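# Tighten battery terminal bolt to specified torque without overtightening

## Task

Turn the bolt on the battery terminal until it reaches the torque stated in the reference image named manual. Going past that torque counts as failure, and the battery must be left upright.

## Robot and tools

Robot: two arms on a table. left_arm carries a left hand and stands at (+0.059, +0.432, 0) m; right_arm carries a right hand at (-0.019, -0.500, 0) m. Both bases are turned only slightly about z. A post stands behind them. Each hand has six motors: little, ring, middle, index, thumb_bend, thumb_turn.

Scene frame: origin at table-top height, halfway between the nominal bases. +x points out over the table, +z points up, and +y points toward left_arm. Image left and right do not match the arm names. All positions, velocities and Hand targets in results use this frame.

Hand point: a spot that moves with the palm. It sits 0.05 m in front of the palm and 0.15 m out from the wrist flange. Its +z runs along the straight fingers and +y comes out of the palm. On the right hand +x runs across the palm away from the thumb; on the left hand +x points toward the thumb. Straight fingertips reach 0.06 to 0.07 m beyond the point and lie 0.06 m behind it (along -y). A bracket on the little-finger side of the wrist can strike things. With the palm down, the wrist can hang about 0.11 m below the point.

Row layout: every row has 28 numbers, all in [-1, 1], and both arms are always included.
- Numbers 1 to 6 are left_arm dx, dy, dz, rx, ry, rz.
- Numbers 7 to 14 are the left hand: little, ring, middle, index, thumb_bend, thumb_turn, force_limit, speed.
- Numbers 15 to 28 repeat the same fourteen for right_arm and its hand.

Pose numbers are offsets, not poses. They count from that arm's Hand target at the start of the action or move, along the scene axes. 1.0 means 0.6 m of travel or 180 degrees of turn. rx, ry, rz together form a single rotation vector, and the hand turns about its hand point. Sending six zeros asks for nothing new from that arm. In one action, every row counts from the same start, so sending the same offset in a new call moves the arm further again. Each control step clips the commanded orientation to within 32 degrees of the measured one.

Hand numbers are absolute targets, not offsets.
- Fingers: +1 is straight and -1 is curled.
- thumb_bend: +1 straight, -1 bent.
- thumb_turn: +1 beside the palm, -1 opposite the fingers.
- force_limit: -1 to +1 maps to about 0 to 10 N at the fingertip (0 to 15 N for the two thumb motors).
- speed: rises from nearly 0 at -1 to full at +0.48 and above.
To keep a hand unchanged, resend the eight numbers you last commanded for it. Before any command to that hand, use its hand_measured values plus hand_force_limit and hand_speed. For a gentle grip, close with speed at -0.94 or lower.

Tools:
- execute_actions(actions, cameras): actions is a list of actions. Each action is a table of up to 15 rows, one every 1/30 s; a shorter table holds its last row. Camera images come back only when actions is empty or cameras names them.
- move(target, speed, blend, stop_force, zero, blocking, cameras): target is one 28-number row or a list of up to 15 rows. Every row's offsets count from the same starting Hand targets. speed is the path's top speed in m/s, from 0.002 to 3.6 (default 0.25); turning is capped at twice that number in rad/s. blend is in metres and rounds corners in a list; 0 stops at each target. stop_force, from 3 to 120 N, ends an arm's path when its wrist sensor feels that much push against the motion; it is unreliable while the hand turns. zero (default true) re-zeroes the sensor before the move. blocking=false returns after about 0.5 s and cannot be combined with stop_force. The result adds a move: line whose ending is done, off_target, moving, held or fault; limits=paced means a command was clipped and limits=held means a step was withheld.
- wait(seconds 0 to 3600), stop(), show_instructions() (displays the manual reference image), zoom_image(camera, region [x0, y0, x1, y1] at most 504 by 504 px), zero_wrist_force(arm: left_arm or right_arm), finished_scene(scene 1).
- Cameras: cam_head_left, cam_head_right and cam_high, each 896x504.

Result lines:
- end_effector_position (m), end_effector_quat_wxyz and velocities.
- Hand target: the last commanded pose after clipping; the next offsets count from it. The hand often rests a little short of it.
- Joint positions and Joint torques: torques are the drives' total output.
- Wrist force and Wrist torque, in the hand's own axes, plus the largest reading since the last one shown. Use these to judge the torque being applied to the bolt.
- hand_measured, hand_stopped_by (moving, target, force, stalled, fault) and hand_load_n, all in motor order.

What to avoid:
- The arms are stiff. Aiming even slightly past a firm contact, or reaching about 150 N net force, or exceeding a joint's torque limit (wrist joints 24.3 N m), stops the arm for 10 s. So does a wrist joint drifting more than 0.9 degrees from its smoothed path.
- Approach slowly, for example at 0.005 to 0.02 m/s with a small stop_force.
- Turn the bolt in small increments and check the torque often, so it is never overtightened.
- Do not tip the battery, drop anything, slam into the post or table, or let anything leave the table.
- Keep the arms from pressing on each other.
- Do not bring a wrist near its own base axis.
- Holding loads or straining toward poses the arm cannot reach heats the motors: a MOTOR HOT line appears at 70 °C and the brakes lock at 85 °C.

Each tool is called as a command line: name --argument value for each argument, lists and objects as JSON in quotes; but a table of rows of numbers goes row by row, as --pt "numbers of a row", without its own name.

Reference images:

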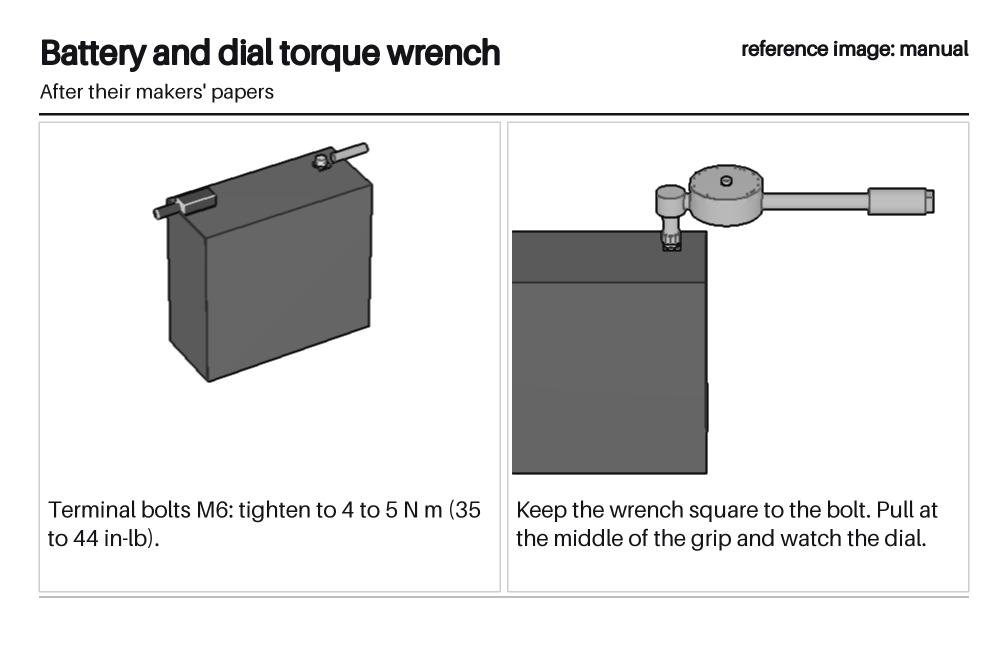

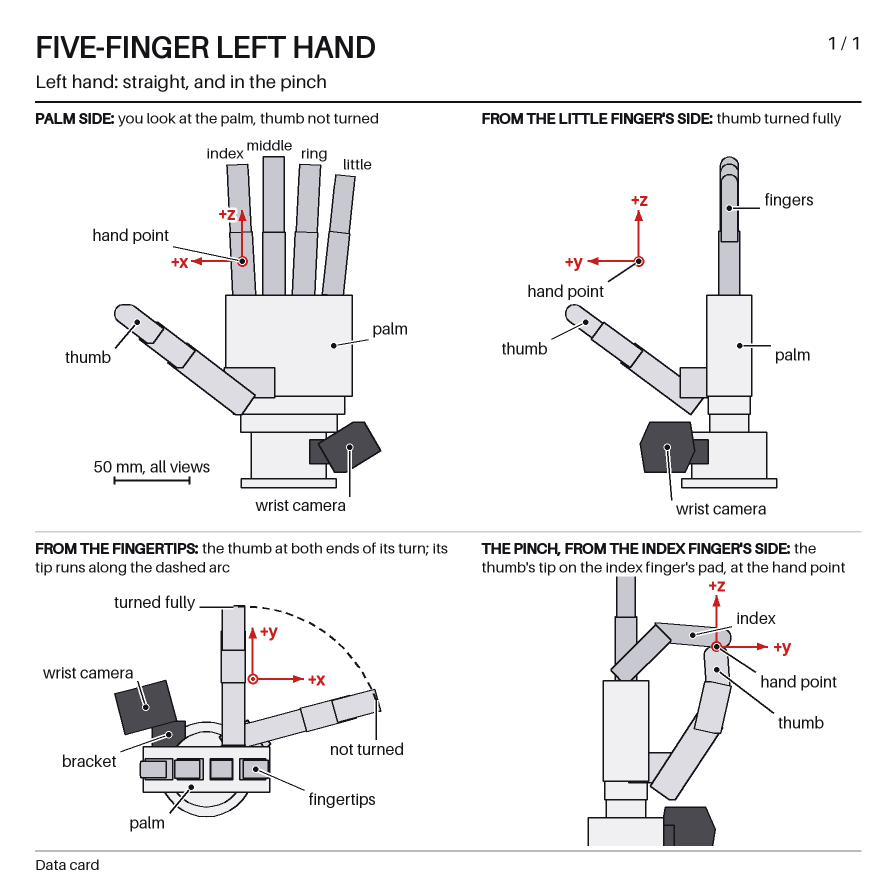

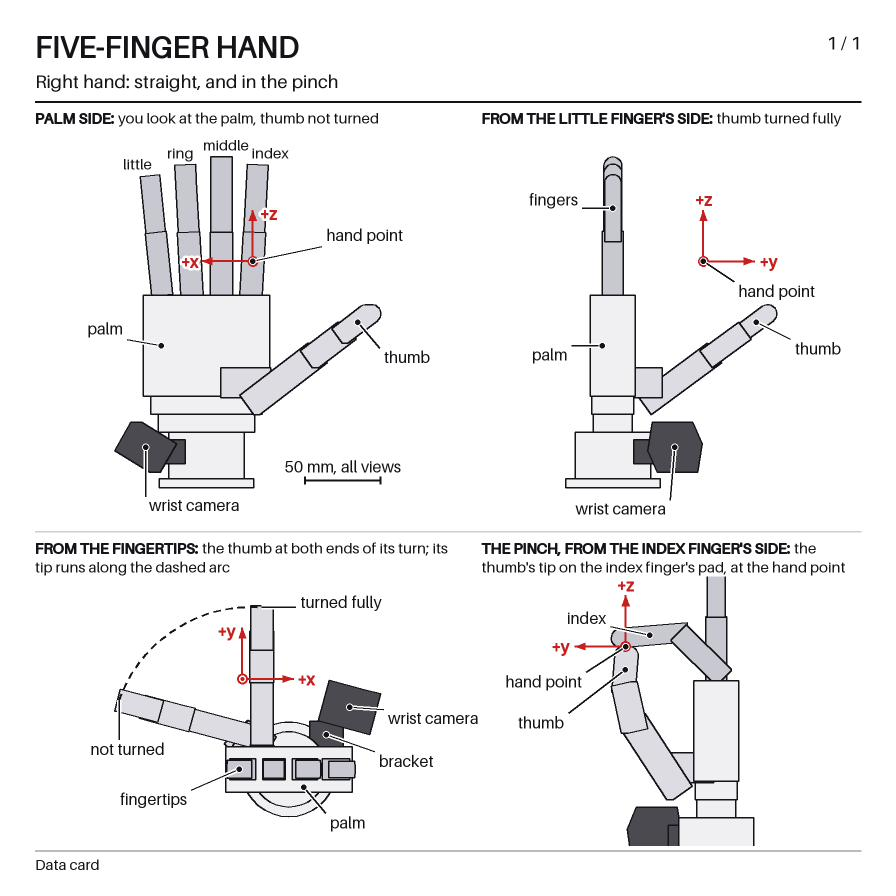

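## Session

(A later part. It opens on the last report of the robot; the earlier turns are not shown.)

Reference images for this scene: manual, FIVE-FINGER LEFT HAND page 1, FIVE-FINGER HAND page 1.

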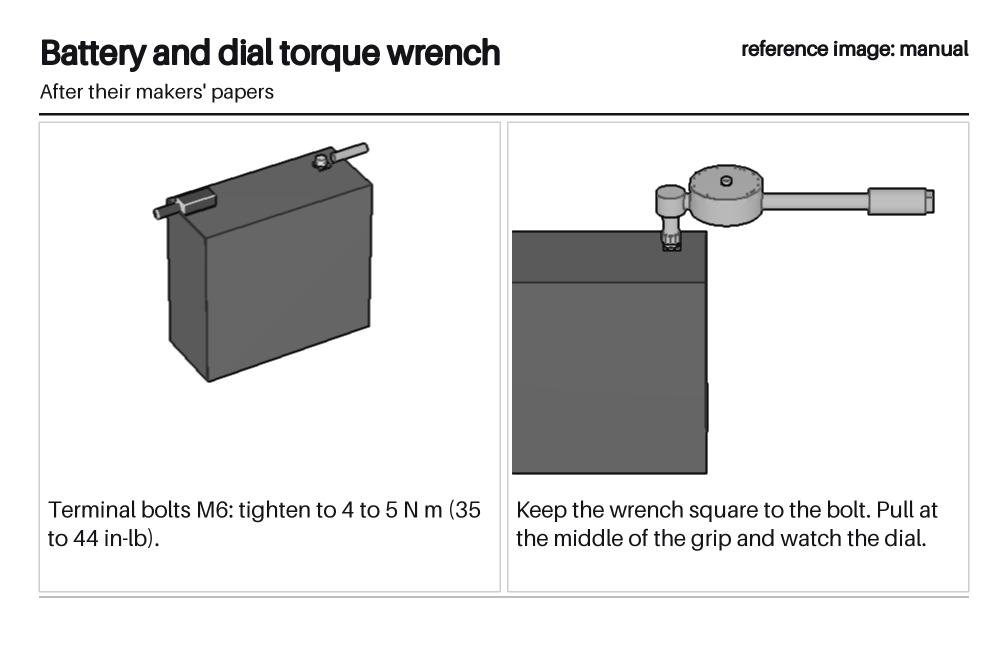

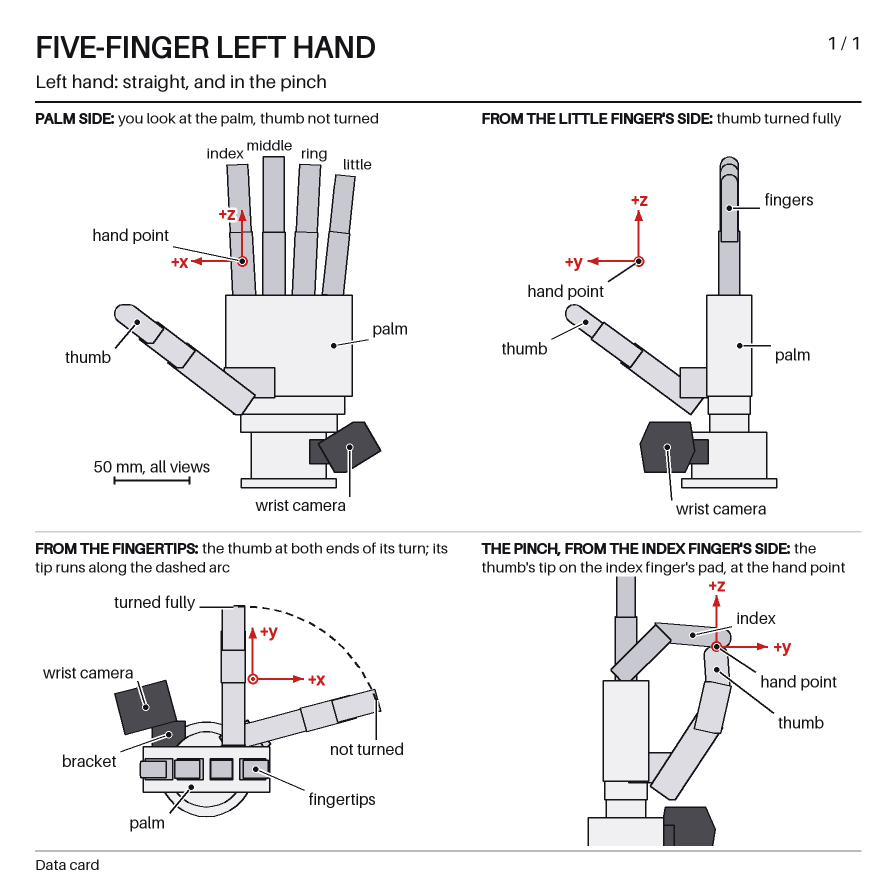

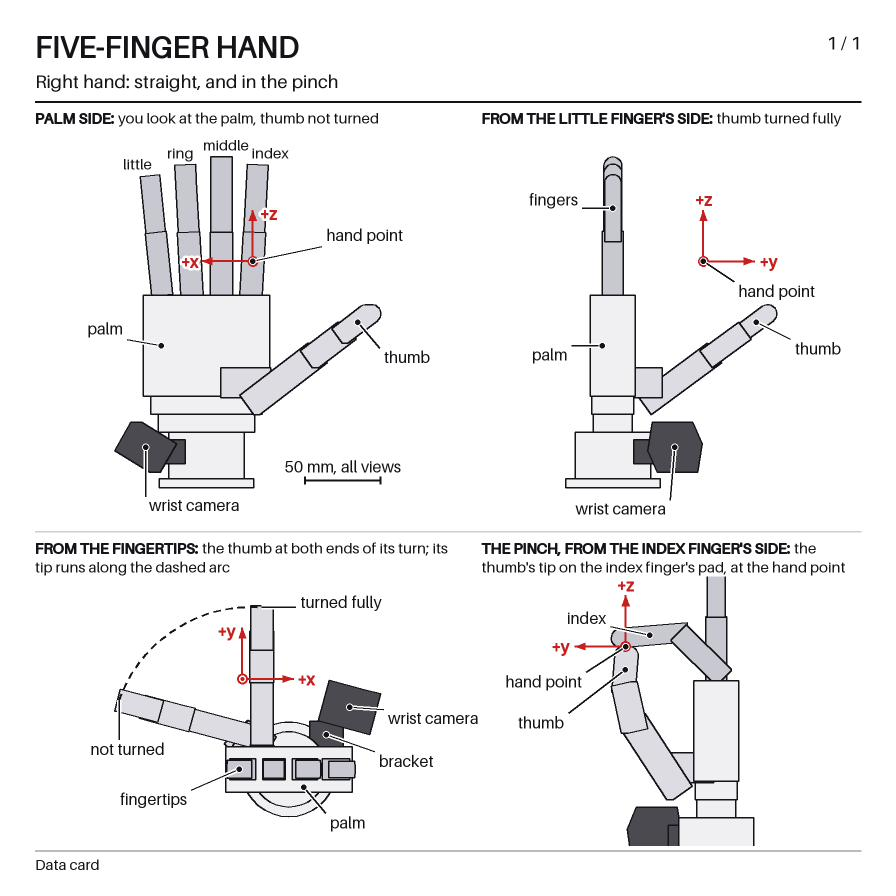

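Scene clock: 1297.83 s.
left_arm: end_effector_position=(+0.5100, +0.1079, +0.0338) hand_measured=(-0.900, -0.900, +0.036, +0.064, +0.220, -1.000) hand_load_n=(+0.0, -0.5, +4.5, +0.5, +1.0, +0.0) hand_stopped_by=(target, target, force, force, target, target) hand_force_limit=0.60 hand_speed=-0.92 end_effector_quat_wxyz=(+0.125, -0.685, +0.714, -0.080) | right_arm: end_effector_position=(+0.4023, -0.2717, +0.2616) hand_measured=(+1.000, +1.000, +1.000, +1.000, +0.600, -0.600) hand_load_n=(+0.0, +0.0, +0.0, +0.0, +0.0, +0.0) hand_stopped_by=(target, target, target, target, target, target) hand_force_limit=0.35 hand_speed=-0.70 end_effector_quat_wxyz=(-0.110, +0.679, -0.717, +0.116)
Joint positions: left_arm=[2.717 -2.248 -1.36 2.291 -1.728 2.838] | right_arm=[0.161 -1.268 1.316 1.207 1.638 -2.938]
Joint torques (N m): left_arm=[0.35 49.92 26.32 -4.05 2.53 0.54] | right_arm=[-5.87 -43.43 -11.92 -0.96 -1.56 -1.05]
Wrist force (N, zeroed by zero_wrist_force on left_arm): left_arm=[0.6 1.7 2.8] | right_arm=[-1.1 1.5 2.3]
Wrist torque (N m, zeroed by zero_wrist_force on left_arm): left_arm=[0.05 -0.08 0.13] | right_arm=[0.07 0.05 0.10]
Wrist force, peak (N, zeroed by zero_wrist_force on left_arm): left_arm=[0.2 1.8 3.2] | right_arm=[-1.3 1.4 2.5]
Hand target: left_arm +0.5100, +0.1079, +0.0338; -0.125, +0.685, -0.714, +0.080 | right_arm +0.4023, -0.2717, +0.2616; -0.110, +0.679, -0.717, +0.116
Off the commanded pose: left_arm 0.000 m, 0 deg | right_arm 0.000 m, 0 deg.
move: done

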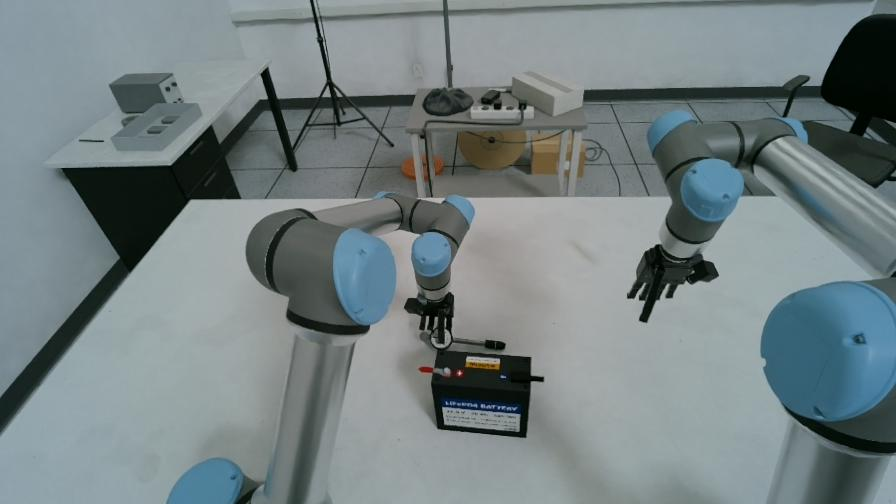

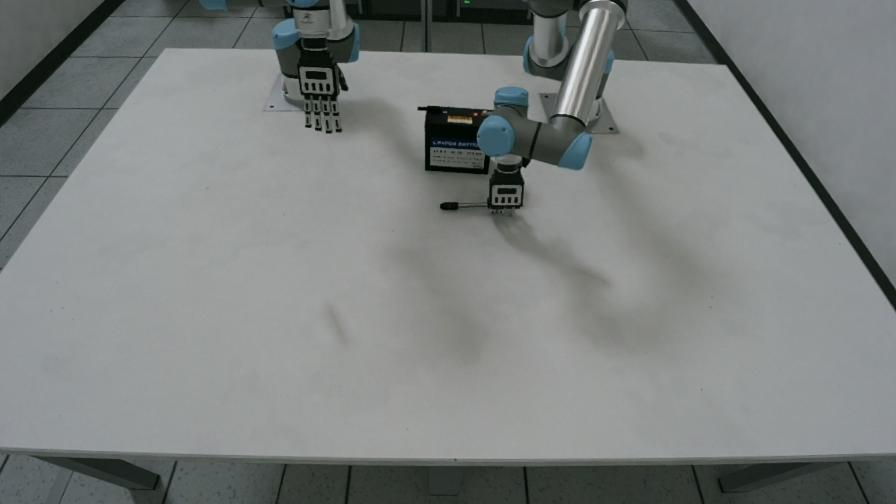

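move --target '[0,0,0,0,0,0,-0.9,-0.9,-0.5,-0.5,0.5,-1,0.6,-0.8,0,0,0,0,0,0,1,1,1,1,0.6,-0.6,0.35,-0.7]' --speed 0.005

move --target '[0,0,-0.0015,0,0,0,-0.9,-0.9,-0.5,-0.5,0.5,-1,0.6,-0.8,0,0,0,0,0,0,1,1,1,1,0.6,-0.6,0.35,-0.7]' --speed 0.004 --cameras '["cam_head_left"]'

zoom_image --camera "cam_head_left" --region '[410, 310, 520, 370]'

Scene clock: 1299.37 s.
left_arm: end_effector_position=(+0.5100, +0.1079, +0.0339) hand_measured=(-0.900, -0.900, +0.036, +0.064, +0.500, -1.000) hand_load_n=(+0.0, +0.0, +1.5, +0.0, +0.5, +0.0) hand_stopped_by=(target, target, force, force, target, target) hand_force_limit=0.60 hand_speed=-0.80 end_effector_quat_wxyz=(+0.125, -0.685, +0.714, -0.080) | right_arm: end_effector_position=(+0.4023, -0.2717, +0.2616) hand_measured=(+1.000, +1.000, +1.000, +1.000, +0.600, -0.600) hand_load_n=(+0.0, +0.0, +0.0, +0.0, +0.0, +0.0) hand_stopped_by=(target, target, target, target, target, target) hand_force_limit=0.35 hand_speed=-0.70 end_effector_quat_wxyz=(-0.110, +0.679, -0.717, +0.116)
Joint positions: left_arm=[2.717 -2.248 -1.36 2.291 -1.728 2.838] | right_arm=[0.161 -1.268 1.316 1.207 1.638 -2.938]
Joint torques (N m): left_arm=[0.22 43.91 24.05 -3.8 2.51 0.56] | right_arm=[-4.73 -43.97 -12.81 -0.88 -1.85 -1.33]
Wrist force (N, zeroed by zero_wrist_force on left_arm): left_arm=[0.6 0.7 1.0] | right_arm=[-1.1 1.3 2.4]
Wrist torque (N m, zeroed by zero_wrist_force on left_arm): left_arm=[0.01 -0.09 0.14] | right_arm=[0.02 0.05 0.09]
Wrist force, peak (N, zeroed by zero_wrist_force on left_arm): left_arm=[0.4 1.9 3.1] | right_arm=[-1.2 1.5 2.6]
Hand target: left_arm +0.5100, +0.1079, +0.0338; -0.125, +0.685, -0.714, +0.080 | right_arm +0.4023, -0.2717, +0.2616; -0.110, +0.679, -0.717, +0.116
Off the commanded pose: left_arm 0.000 m, 0 deg | right_arm 0.000 m, 0 deg.
move: done

Scene clock: 1299.87 s.
left_arm: end_effector_position=(+0.5100, +0.1079, +0.0330) hand_measured=(-0.900, -0.900, +0.036, +0.064, +0.500, -1.000) hand_load_n=(+0.0, +0.0, +0.0, +0.0, -0.5, +0.0) hand_stopped_by=(target, target, force, force, target, target) hand_force_limit=0.60 hand_speed=-0.80 end_effector_quat_wxyz=(+0.125, -0.685, +0.714, -0.080) | right_arm: end_effector_position=(+0.4023, -0.2717, +0.2616) hand_measured=(+1.000, +1.000, +1.000, +1.000, +0.600, -0.600) hand_load_n=(+0.0, +0.0, +0.0, +0.0, +0.0, +0.0) hand_stopped_by=(target, target, target, target, target, target) hand_force_limit=0.35 hand_speed=-0.70 end_effector_quat_wxyz=(-0.110, +0.679, -0.717, +0.116)
Joint positions: left_arm=[2.717 -2.249 -1.361 2.293 -1.728 2.838] | right_arm=[0.161 -1.268 1.316 1.207 1.638 -2.938]
Joint torques (N m): left_arm=[0.73 32.02 9.47 0.83 2.48 0.5] | right_arm=[-4.92 -42.6 -11.97 -0.87 -1.86 -1.19]
Wrist force (N, zeroed by zero_wrist_force on left_arm): left_arm=[0.6 1.4 0.2] | right_arm=[-1.0 1.3 2.5]
Wrist torque (N m, zeroed by zero_wrist_force on left_arm): left_arm=[0.11 -0.11 0.12] | right_arm=[0.01 0.02 0.10]
Wrist force, peak (N, zeroed by zero_wrist_force on left_arm): left_arm=[0.4 1.2 1.0] | right_arm=[-1.2 1.5 2.6]
Hand target: left_arm +0.5100, +0.1079, +0.0329; -0.125, +0.685, -0.714, +0.080 | right_arm +0.4023, -0.2717, +0.2616; -0.110, +0.679, -0.717, +0.116
Off the commanded pose: left_arm 0.000 m, 0 deg | right_arm 0.000 m, 0 deg.
move: done

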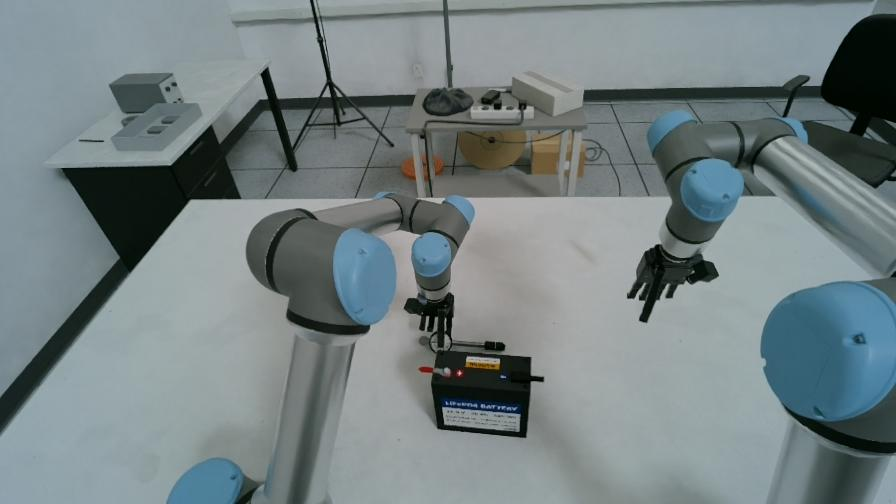

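Scaled by 4.582 from the camera's image (finer frame: 1280x720).

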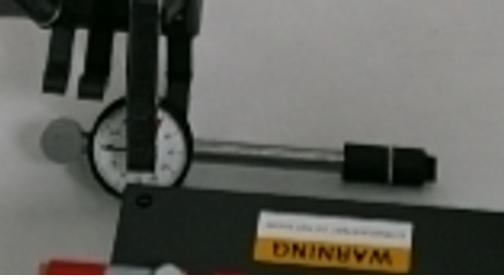

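move --target '[0.0144,0,0.0083,0,0,0,-0.9,-0.9,-0.5,-0.5,0.5,-1,0.6,-0.8,0,0,0,0,0,0,1,1,1,1,0.6,-0.6,0.35,-0.7]' --speed 0.008 --stop_force 4 --cameras '["cam_head_left","cam_head_right"]'

zoom_image --camera "cam_head_left" --region '[410, 310, 520, 370]'

zoom_image --camera "cam_head_right" --region '[400, 310, 510, 370]'

Scene clock: 1302.40 s.
left_arm: end_effector_position=(+0.5186, +0.1079, +0.0379) hand_measured=(-0.900, -0.900, +0.036, +0.064, +0.500, -1.000) hand_load_n=(+0.0, +0.0, +0.0, +0.0, +0.0, +0.5) hand_stopped_by=(target, target, force, force, target, target) hand_force_limit=0.60 hand_speed=-0.80 end_effector_quat_wxyz=(+0.125, -0.685, +0.714, -0.080) | right_arm: end_effector_position=(+0.4023, -0.2717, +0.2616) hand_measured=(+1.000, +1.000, +1.000, +1.000, +0.600, -0.600) hand_load_n=(+0.0, +0.0, +0.0, +0.0, +0.5, +0.0) hand_stopped_by=(target, target, target, target, target, target) hand_force_limit=0.35 hand_speed=-0.70 end_effector_quat_wxyz=(-0.110, +0.679, -0.717, +0.116)
Joint positions: left_arm=[2.723 -2.259 -1.328 2.271 -1.726 2.844] | right_arm=[0.161 -1.268 1.316 1.207 1.638 -2.938]
Joint torques (N m): left_arm=[11.41 32.83 26.39 -4.42 2.99 1.52] | right_arm=[-4.35 -42.78 -12 -0.65 -1.65 -1.22]
Wrist force (N, zeroed by zero_wrist_force on left_arm): left_arm=[0.4 1.2 -0.2] | right_arm=[-1.1 1.3 2.6]
Wrist torque (N m, zeroed by zero_wrist_force on left_arm): left_arm=[0.09 -0.09 -0.03] | right_arm=[0.01 0.05 0.09]
Wrist force, peak (N, zeroed by zero_wrist_force on left_arm): left_arm=[0.8 1.5 -0.1] | right_arm=[-1.4 1.5 2.6]
Hand target: left_arm +0.5186, +0.1079, +0.0379; -0.125, +0.685, -0.714, +0.080 | right_arm +0.4023, -0.2717, +0.2616; -0.110, +0.679, -0.717, +0.116
Off the commanded pose: left_arm 0.000 m, 0 deg | right_arm 0.000 m, 0 deg.
move: done

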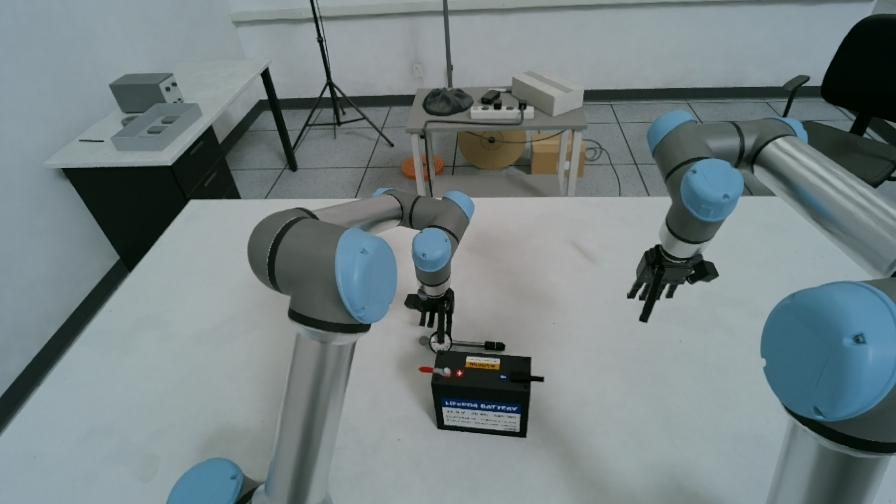

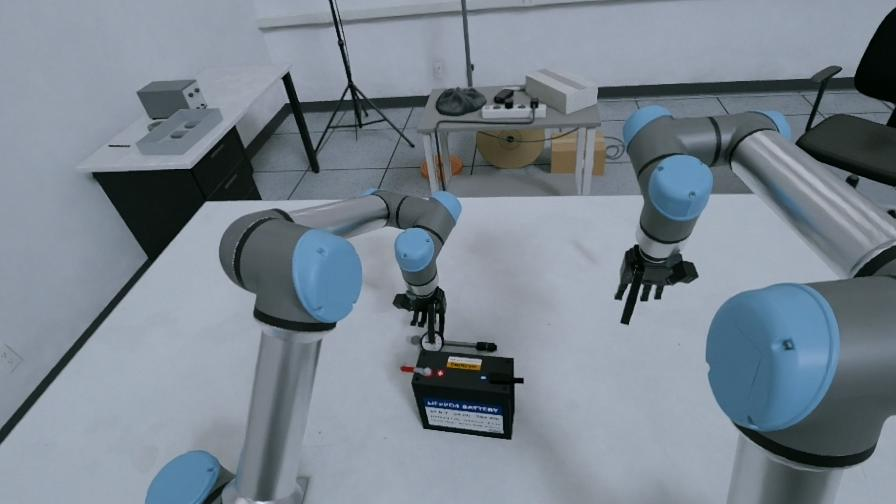

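Scaled by 4.582 from the camera's image (finer frame: 1280x720).

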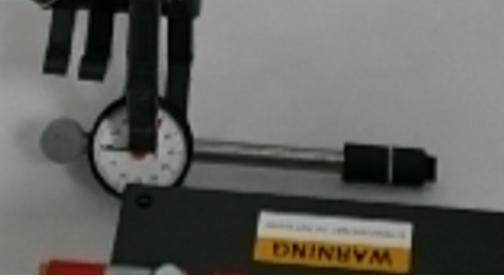

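Scaled by 4.582 from the camera's image (finer frame: 1280x720).

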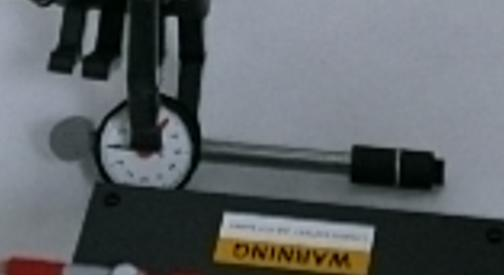

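move --target '[0.0433,0,0.025,0,0,0,-0.9,-0.9,-0.5,-0.5,0.5,-1,0.6,-0.8,0,0,0,0,0,0,1,1,1,1,0.6,-0.6,0.35,-0.7]' --speed 0.012 --stop_force 4 --cameras '["cam_head_left","cam_head_right"]'

zoom_image --camera "cam_head_left" --region '[410, 310, 520, 370]'

Scene clock: 1307.33 s.
left_arm: end_effector_position=(+0.5446, +0.1079, +0.0529) hand_measured=(-0.900, -0.900, +0.036, +0.064, +0.500, -1.000) hand_load_n=(+0.0, +0.0, +0.0, +0.0, +0.0, +0.0) hand_stopped_by=(target, target, force, force, target, target) hand_force_limit=0.60 hand_speed=-0.80 end_effector_quat_wxyz=(+0.125, -0.685, +0.714, -0.080) | right_arm: end_effector_position=(+0.4023, -0.2717, +0.2616) hand_measured=(+1.000, +1.000, +1.000, +1.000, +0.600, -0.600) hand_load_n=(+0.0, +0.0, +0.0, +0.0, +0.0, +0.0) hand_stopped_by=(target, target, target, target, target, target) hand_force_limit=0.35 hand_speed=-0.70 end_effector_quat_wxyz=(-0.110, +0.679, -0.717, +0.116)
Joint positions: left_arm=[2.739 -2.294 -1.224 2.205 -1.722 2.86] | right_arm=[0.161 -1.268 1.316 1.207 1.638 -2.938]
Joint torques (N m): left_arm=[11.17 34 27.4 -4.44 2.97 1.57] | right_arm=[-3.16 -43.75 -12.1 -1.02 -1.88 -1.44]
Wrist force (N, zeroed by zero_wrist_force on left_arm): left_arm=[0.6 1.0 -0.1] | right_arm=[-1.2 1.5 2.4]
Wrist torque (N m, zeroed by zero_wrist_force on left_arm): left_arm=[0.07 -0.12 -0.02] | right_arm=[0.05 0.05 0.08]
Wrist force, peak (N, zeroed by zero_wrist_force on left_arm): left_arm=[0.7 1.5 -0.2] | right_arm=[-1.1 1.6 2.8]
Hand target: left_arm +0.5446, +0.1079, +0.0529; -0.125, +0.685, -0.714, +0.080 | right_arm +0.4023, -0.2717, +0.2616; -0.110, +0.679, -0.717, +0.116
Off the commanded pose: left_arm 0.000 m, 0 deg | right_arm 0.000 m, 0 deg.
move: done

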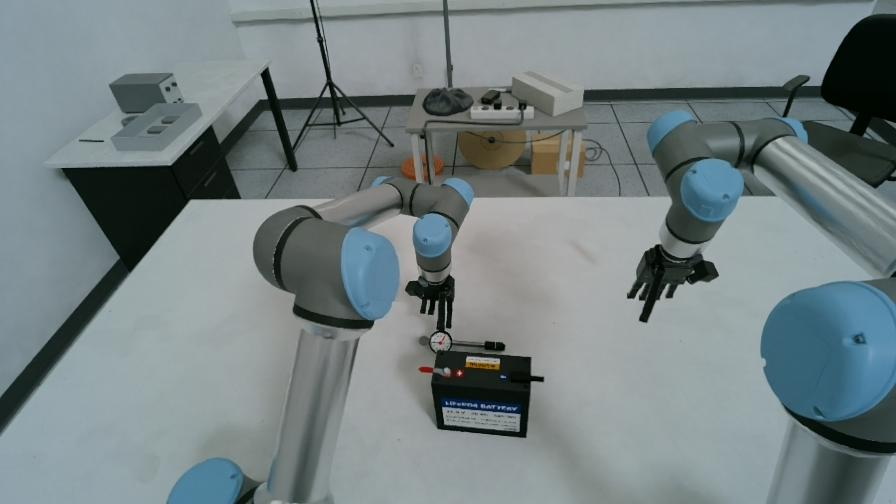

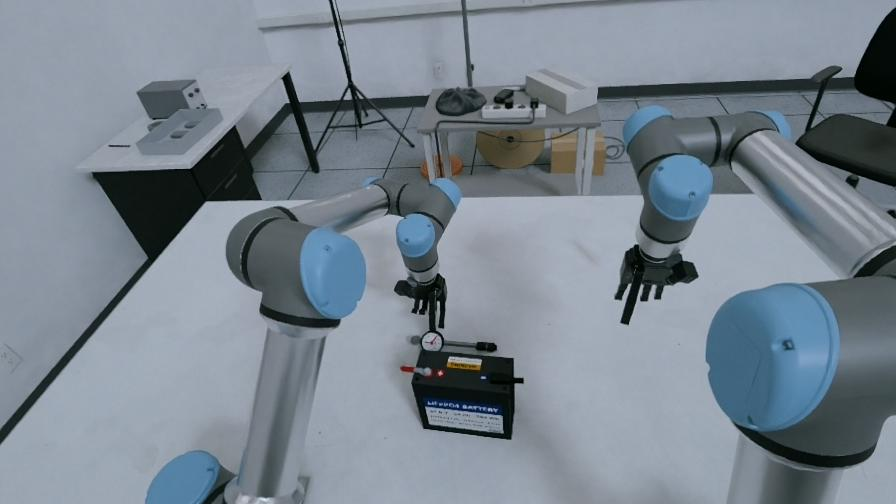

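Scaled by 4.582 from the camera's image (finer frame: 1280x720).

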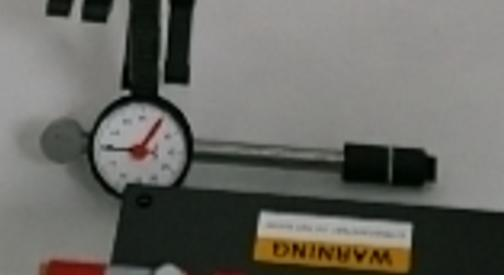

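move --pt "0.08 0 0.06 0 0 0 -0.9 -0.9 -0.5 -0.5 0.5 -1 0.6 -0.8 0 0 0 0 0 0 1 1 1 1 0.6 -0.6 0.35 -0.7" --pt "0.05 0.2 0.3 0 0 0 -0.9 -0.9 -0.5 -0.5 0.5 -1 0.6 -0.8 0 0 0 0 0 0 1 1 1 1 0.6 -0.6 0.35 -0.7" --speed '[0.03,0.12]' --blend '[0.02,0]' --cameras '["all"]'

zoom_image --camera "cam_head_left" --region '[425, 327, 457, 359]'

zoom_image --camera "cam_head_right" --region '[416, 326, 448, 358]'

zoom_image --camera "cam_high" --region '[400, 90, 560, 230]'

zoom_image --camera "cam_head_left" --region '[400, 340, 560, 450]'

Scene clock: 1311.93 s.
left_arm: end_effector_position=(+0.5746, +0.2278, +0.2328) hand_measured=(-0.900, -0.900, +0.036, +0.064, +0.500, -1.000) hand_load_n=(+0.0, +0.0, +0.0, +0.5, +0.0, +0.0) hand_stopped_by=(target, target, force, force, target, target) hand_force_limit=0.60 hand_speed=-0.80 end_effector_quat_wxyz=(+0.125, -0.685, +0.714, -0.080) | right_arm: end_effector_position=(+0.4023, -0.2717, +0.2616) hand_measured=(+1.000, +1.000, +1.000, +1.000, +0.600, -0.600) hand_load_n=(+0.0, +0.0, +0.0, +0.0, +0.0, +0.0) hand_stopped_by=(target, target, target, target, target, target) hand_force_limit=0.35 hand_speed=-0.70 end_effector_quat_wxyz=(-0.110, +0.679, -0.717, +0.116)
Joint positions: left_arm=[2.971 -2.127 -1.025 1.866 -1.66 3.084] | right_arm=[0.161 -1.268 1.316 1.207 1.638 -2.938]
Joint torques (N m): left_arm=[11.24 47.39 28.45 -4.56 3.19 1.52] | right_arm=[-3.4 -44.37 -12.14 -0.94 -1.87 -1.22]
Wrist force (N, zeroed by zero_wrist_force on left_arm): left_arm=[0.6 0.8 -0.2] | right_arm=[-1.2 1.4 2.3]
Wrist torque (N m, zeroed by zero_wrist_force on left_arm): left_arm=[0.06 -0.12 -0.01] | right_arm=[0.05 0.08 0.08]
Wrist force, peak (N, zeroed by zero_wrist_force on left_arm): left_arm=[0.4 1.7 -0.2] | right_arm=[-1.3 1.6 2.7]
Hand target: left_arm +0.5746, +0.2279, +0.2329; -0.125, +0.685, -0.714, +0.080 | right_arm +0.4023, -0.2717, +0.2616; -0.110, +0.679, -0.717, +0.116
Off the commanded pose: left_arm 0.000 m, 0 deg | right_arm 0.000 m, 0 deg.
move: done

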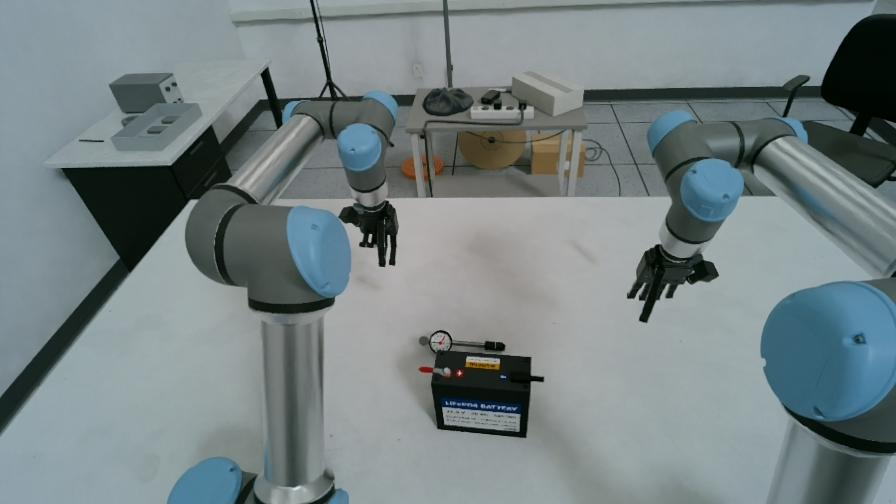

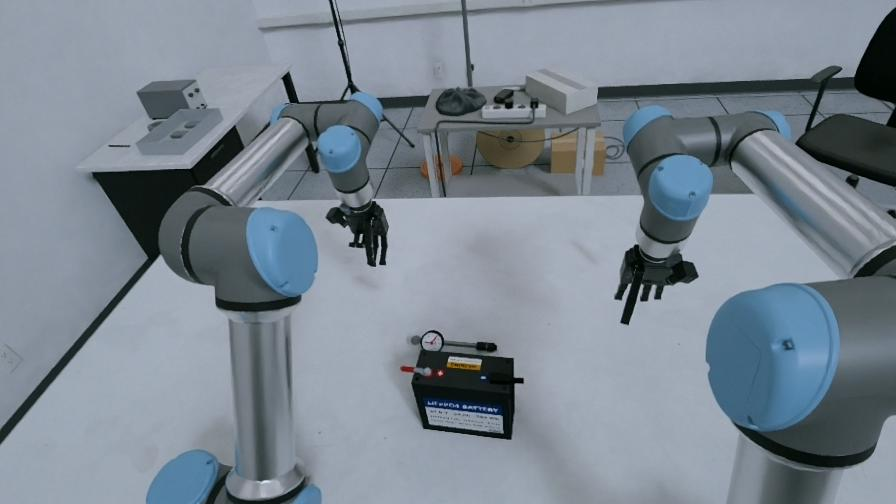

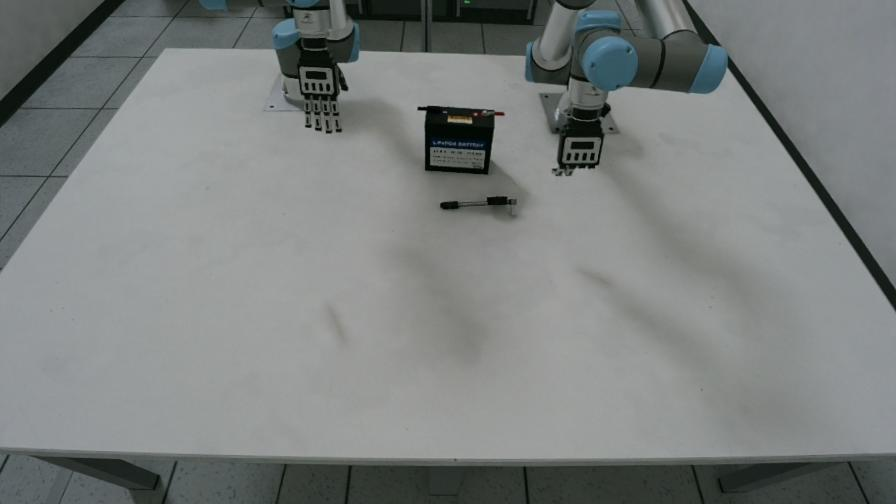

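Scaled by 15.750 from the camera's image (finer frame: 1280x720).

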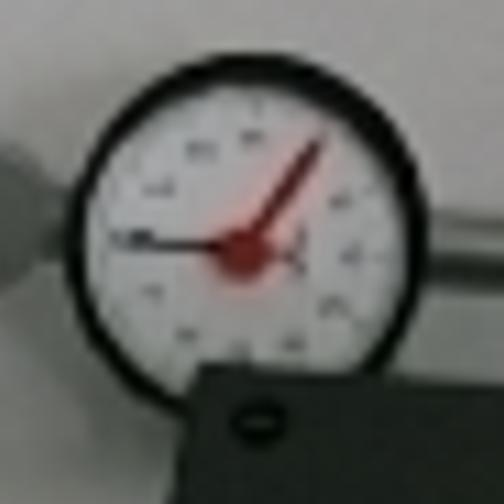

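Scaled by 15.750 from the camera's image (finer frame: 1280x720).

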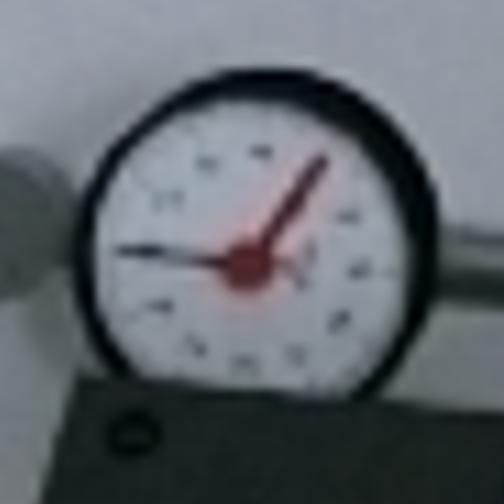

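Scaled by 3.150 from the camera's image (finer frame: 1280x720).

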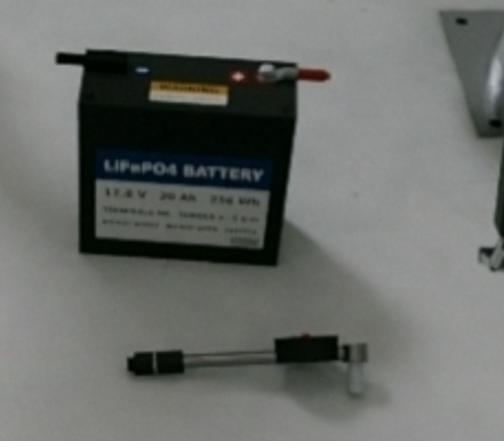

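Scaled by 3.150 from the camera's image (finer frame: 1280x720).

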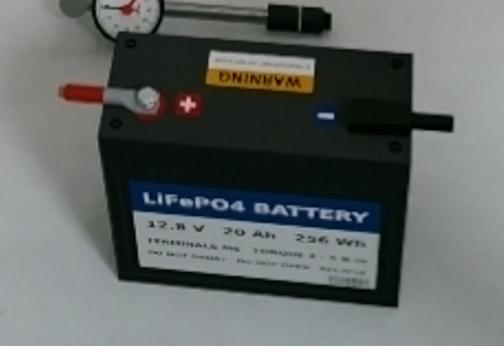

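zoom_image --camera "cam_head_left" --region '[428, 330, 452, 354]'

zoom_image --camera "cam_head_right" --region '[420, 330, 444, 354]'

Scaled by 21.000 from the camera's image (finer frame: 1280x720).

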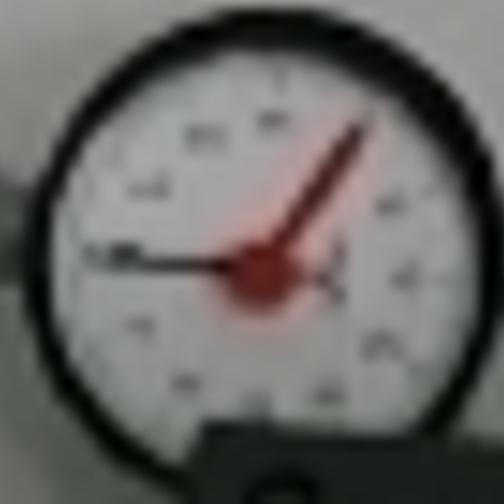

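Scaled by 21.000 from the camera's image (finer frame: 1280x720).

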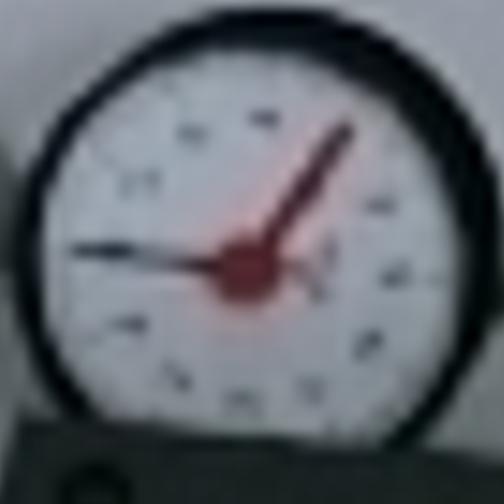

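finished_scene

The scene is finished: the task was done.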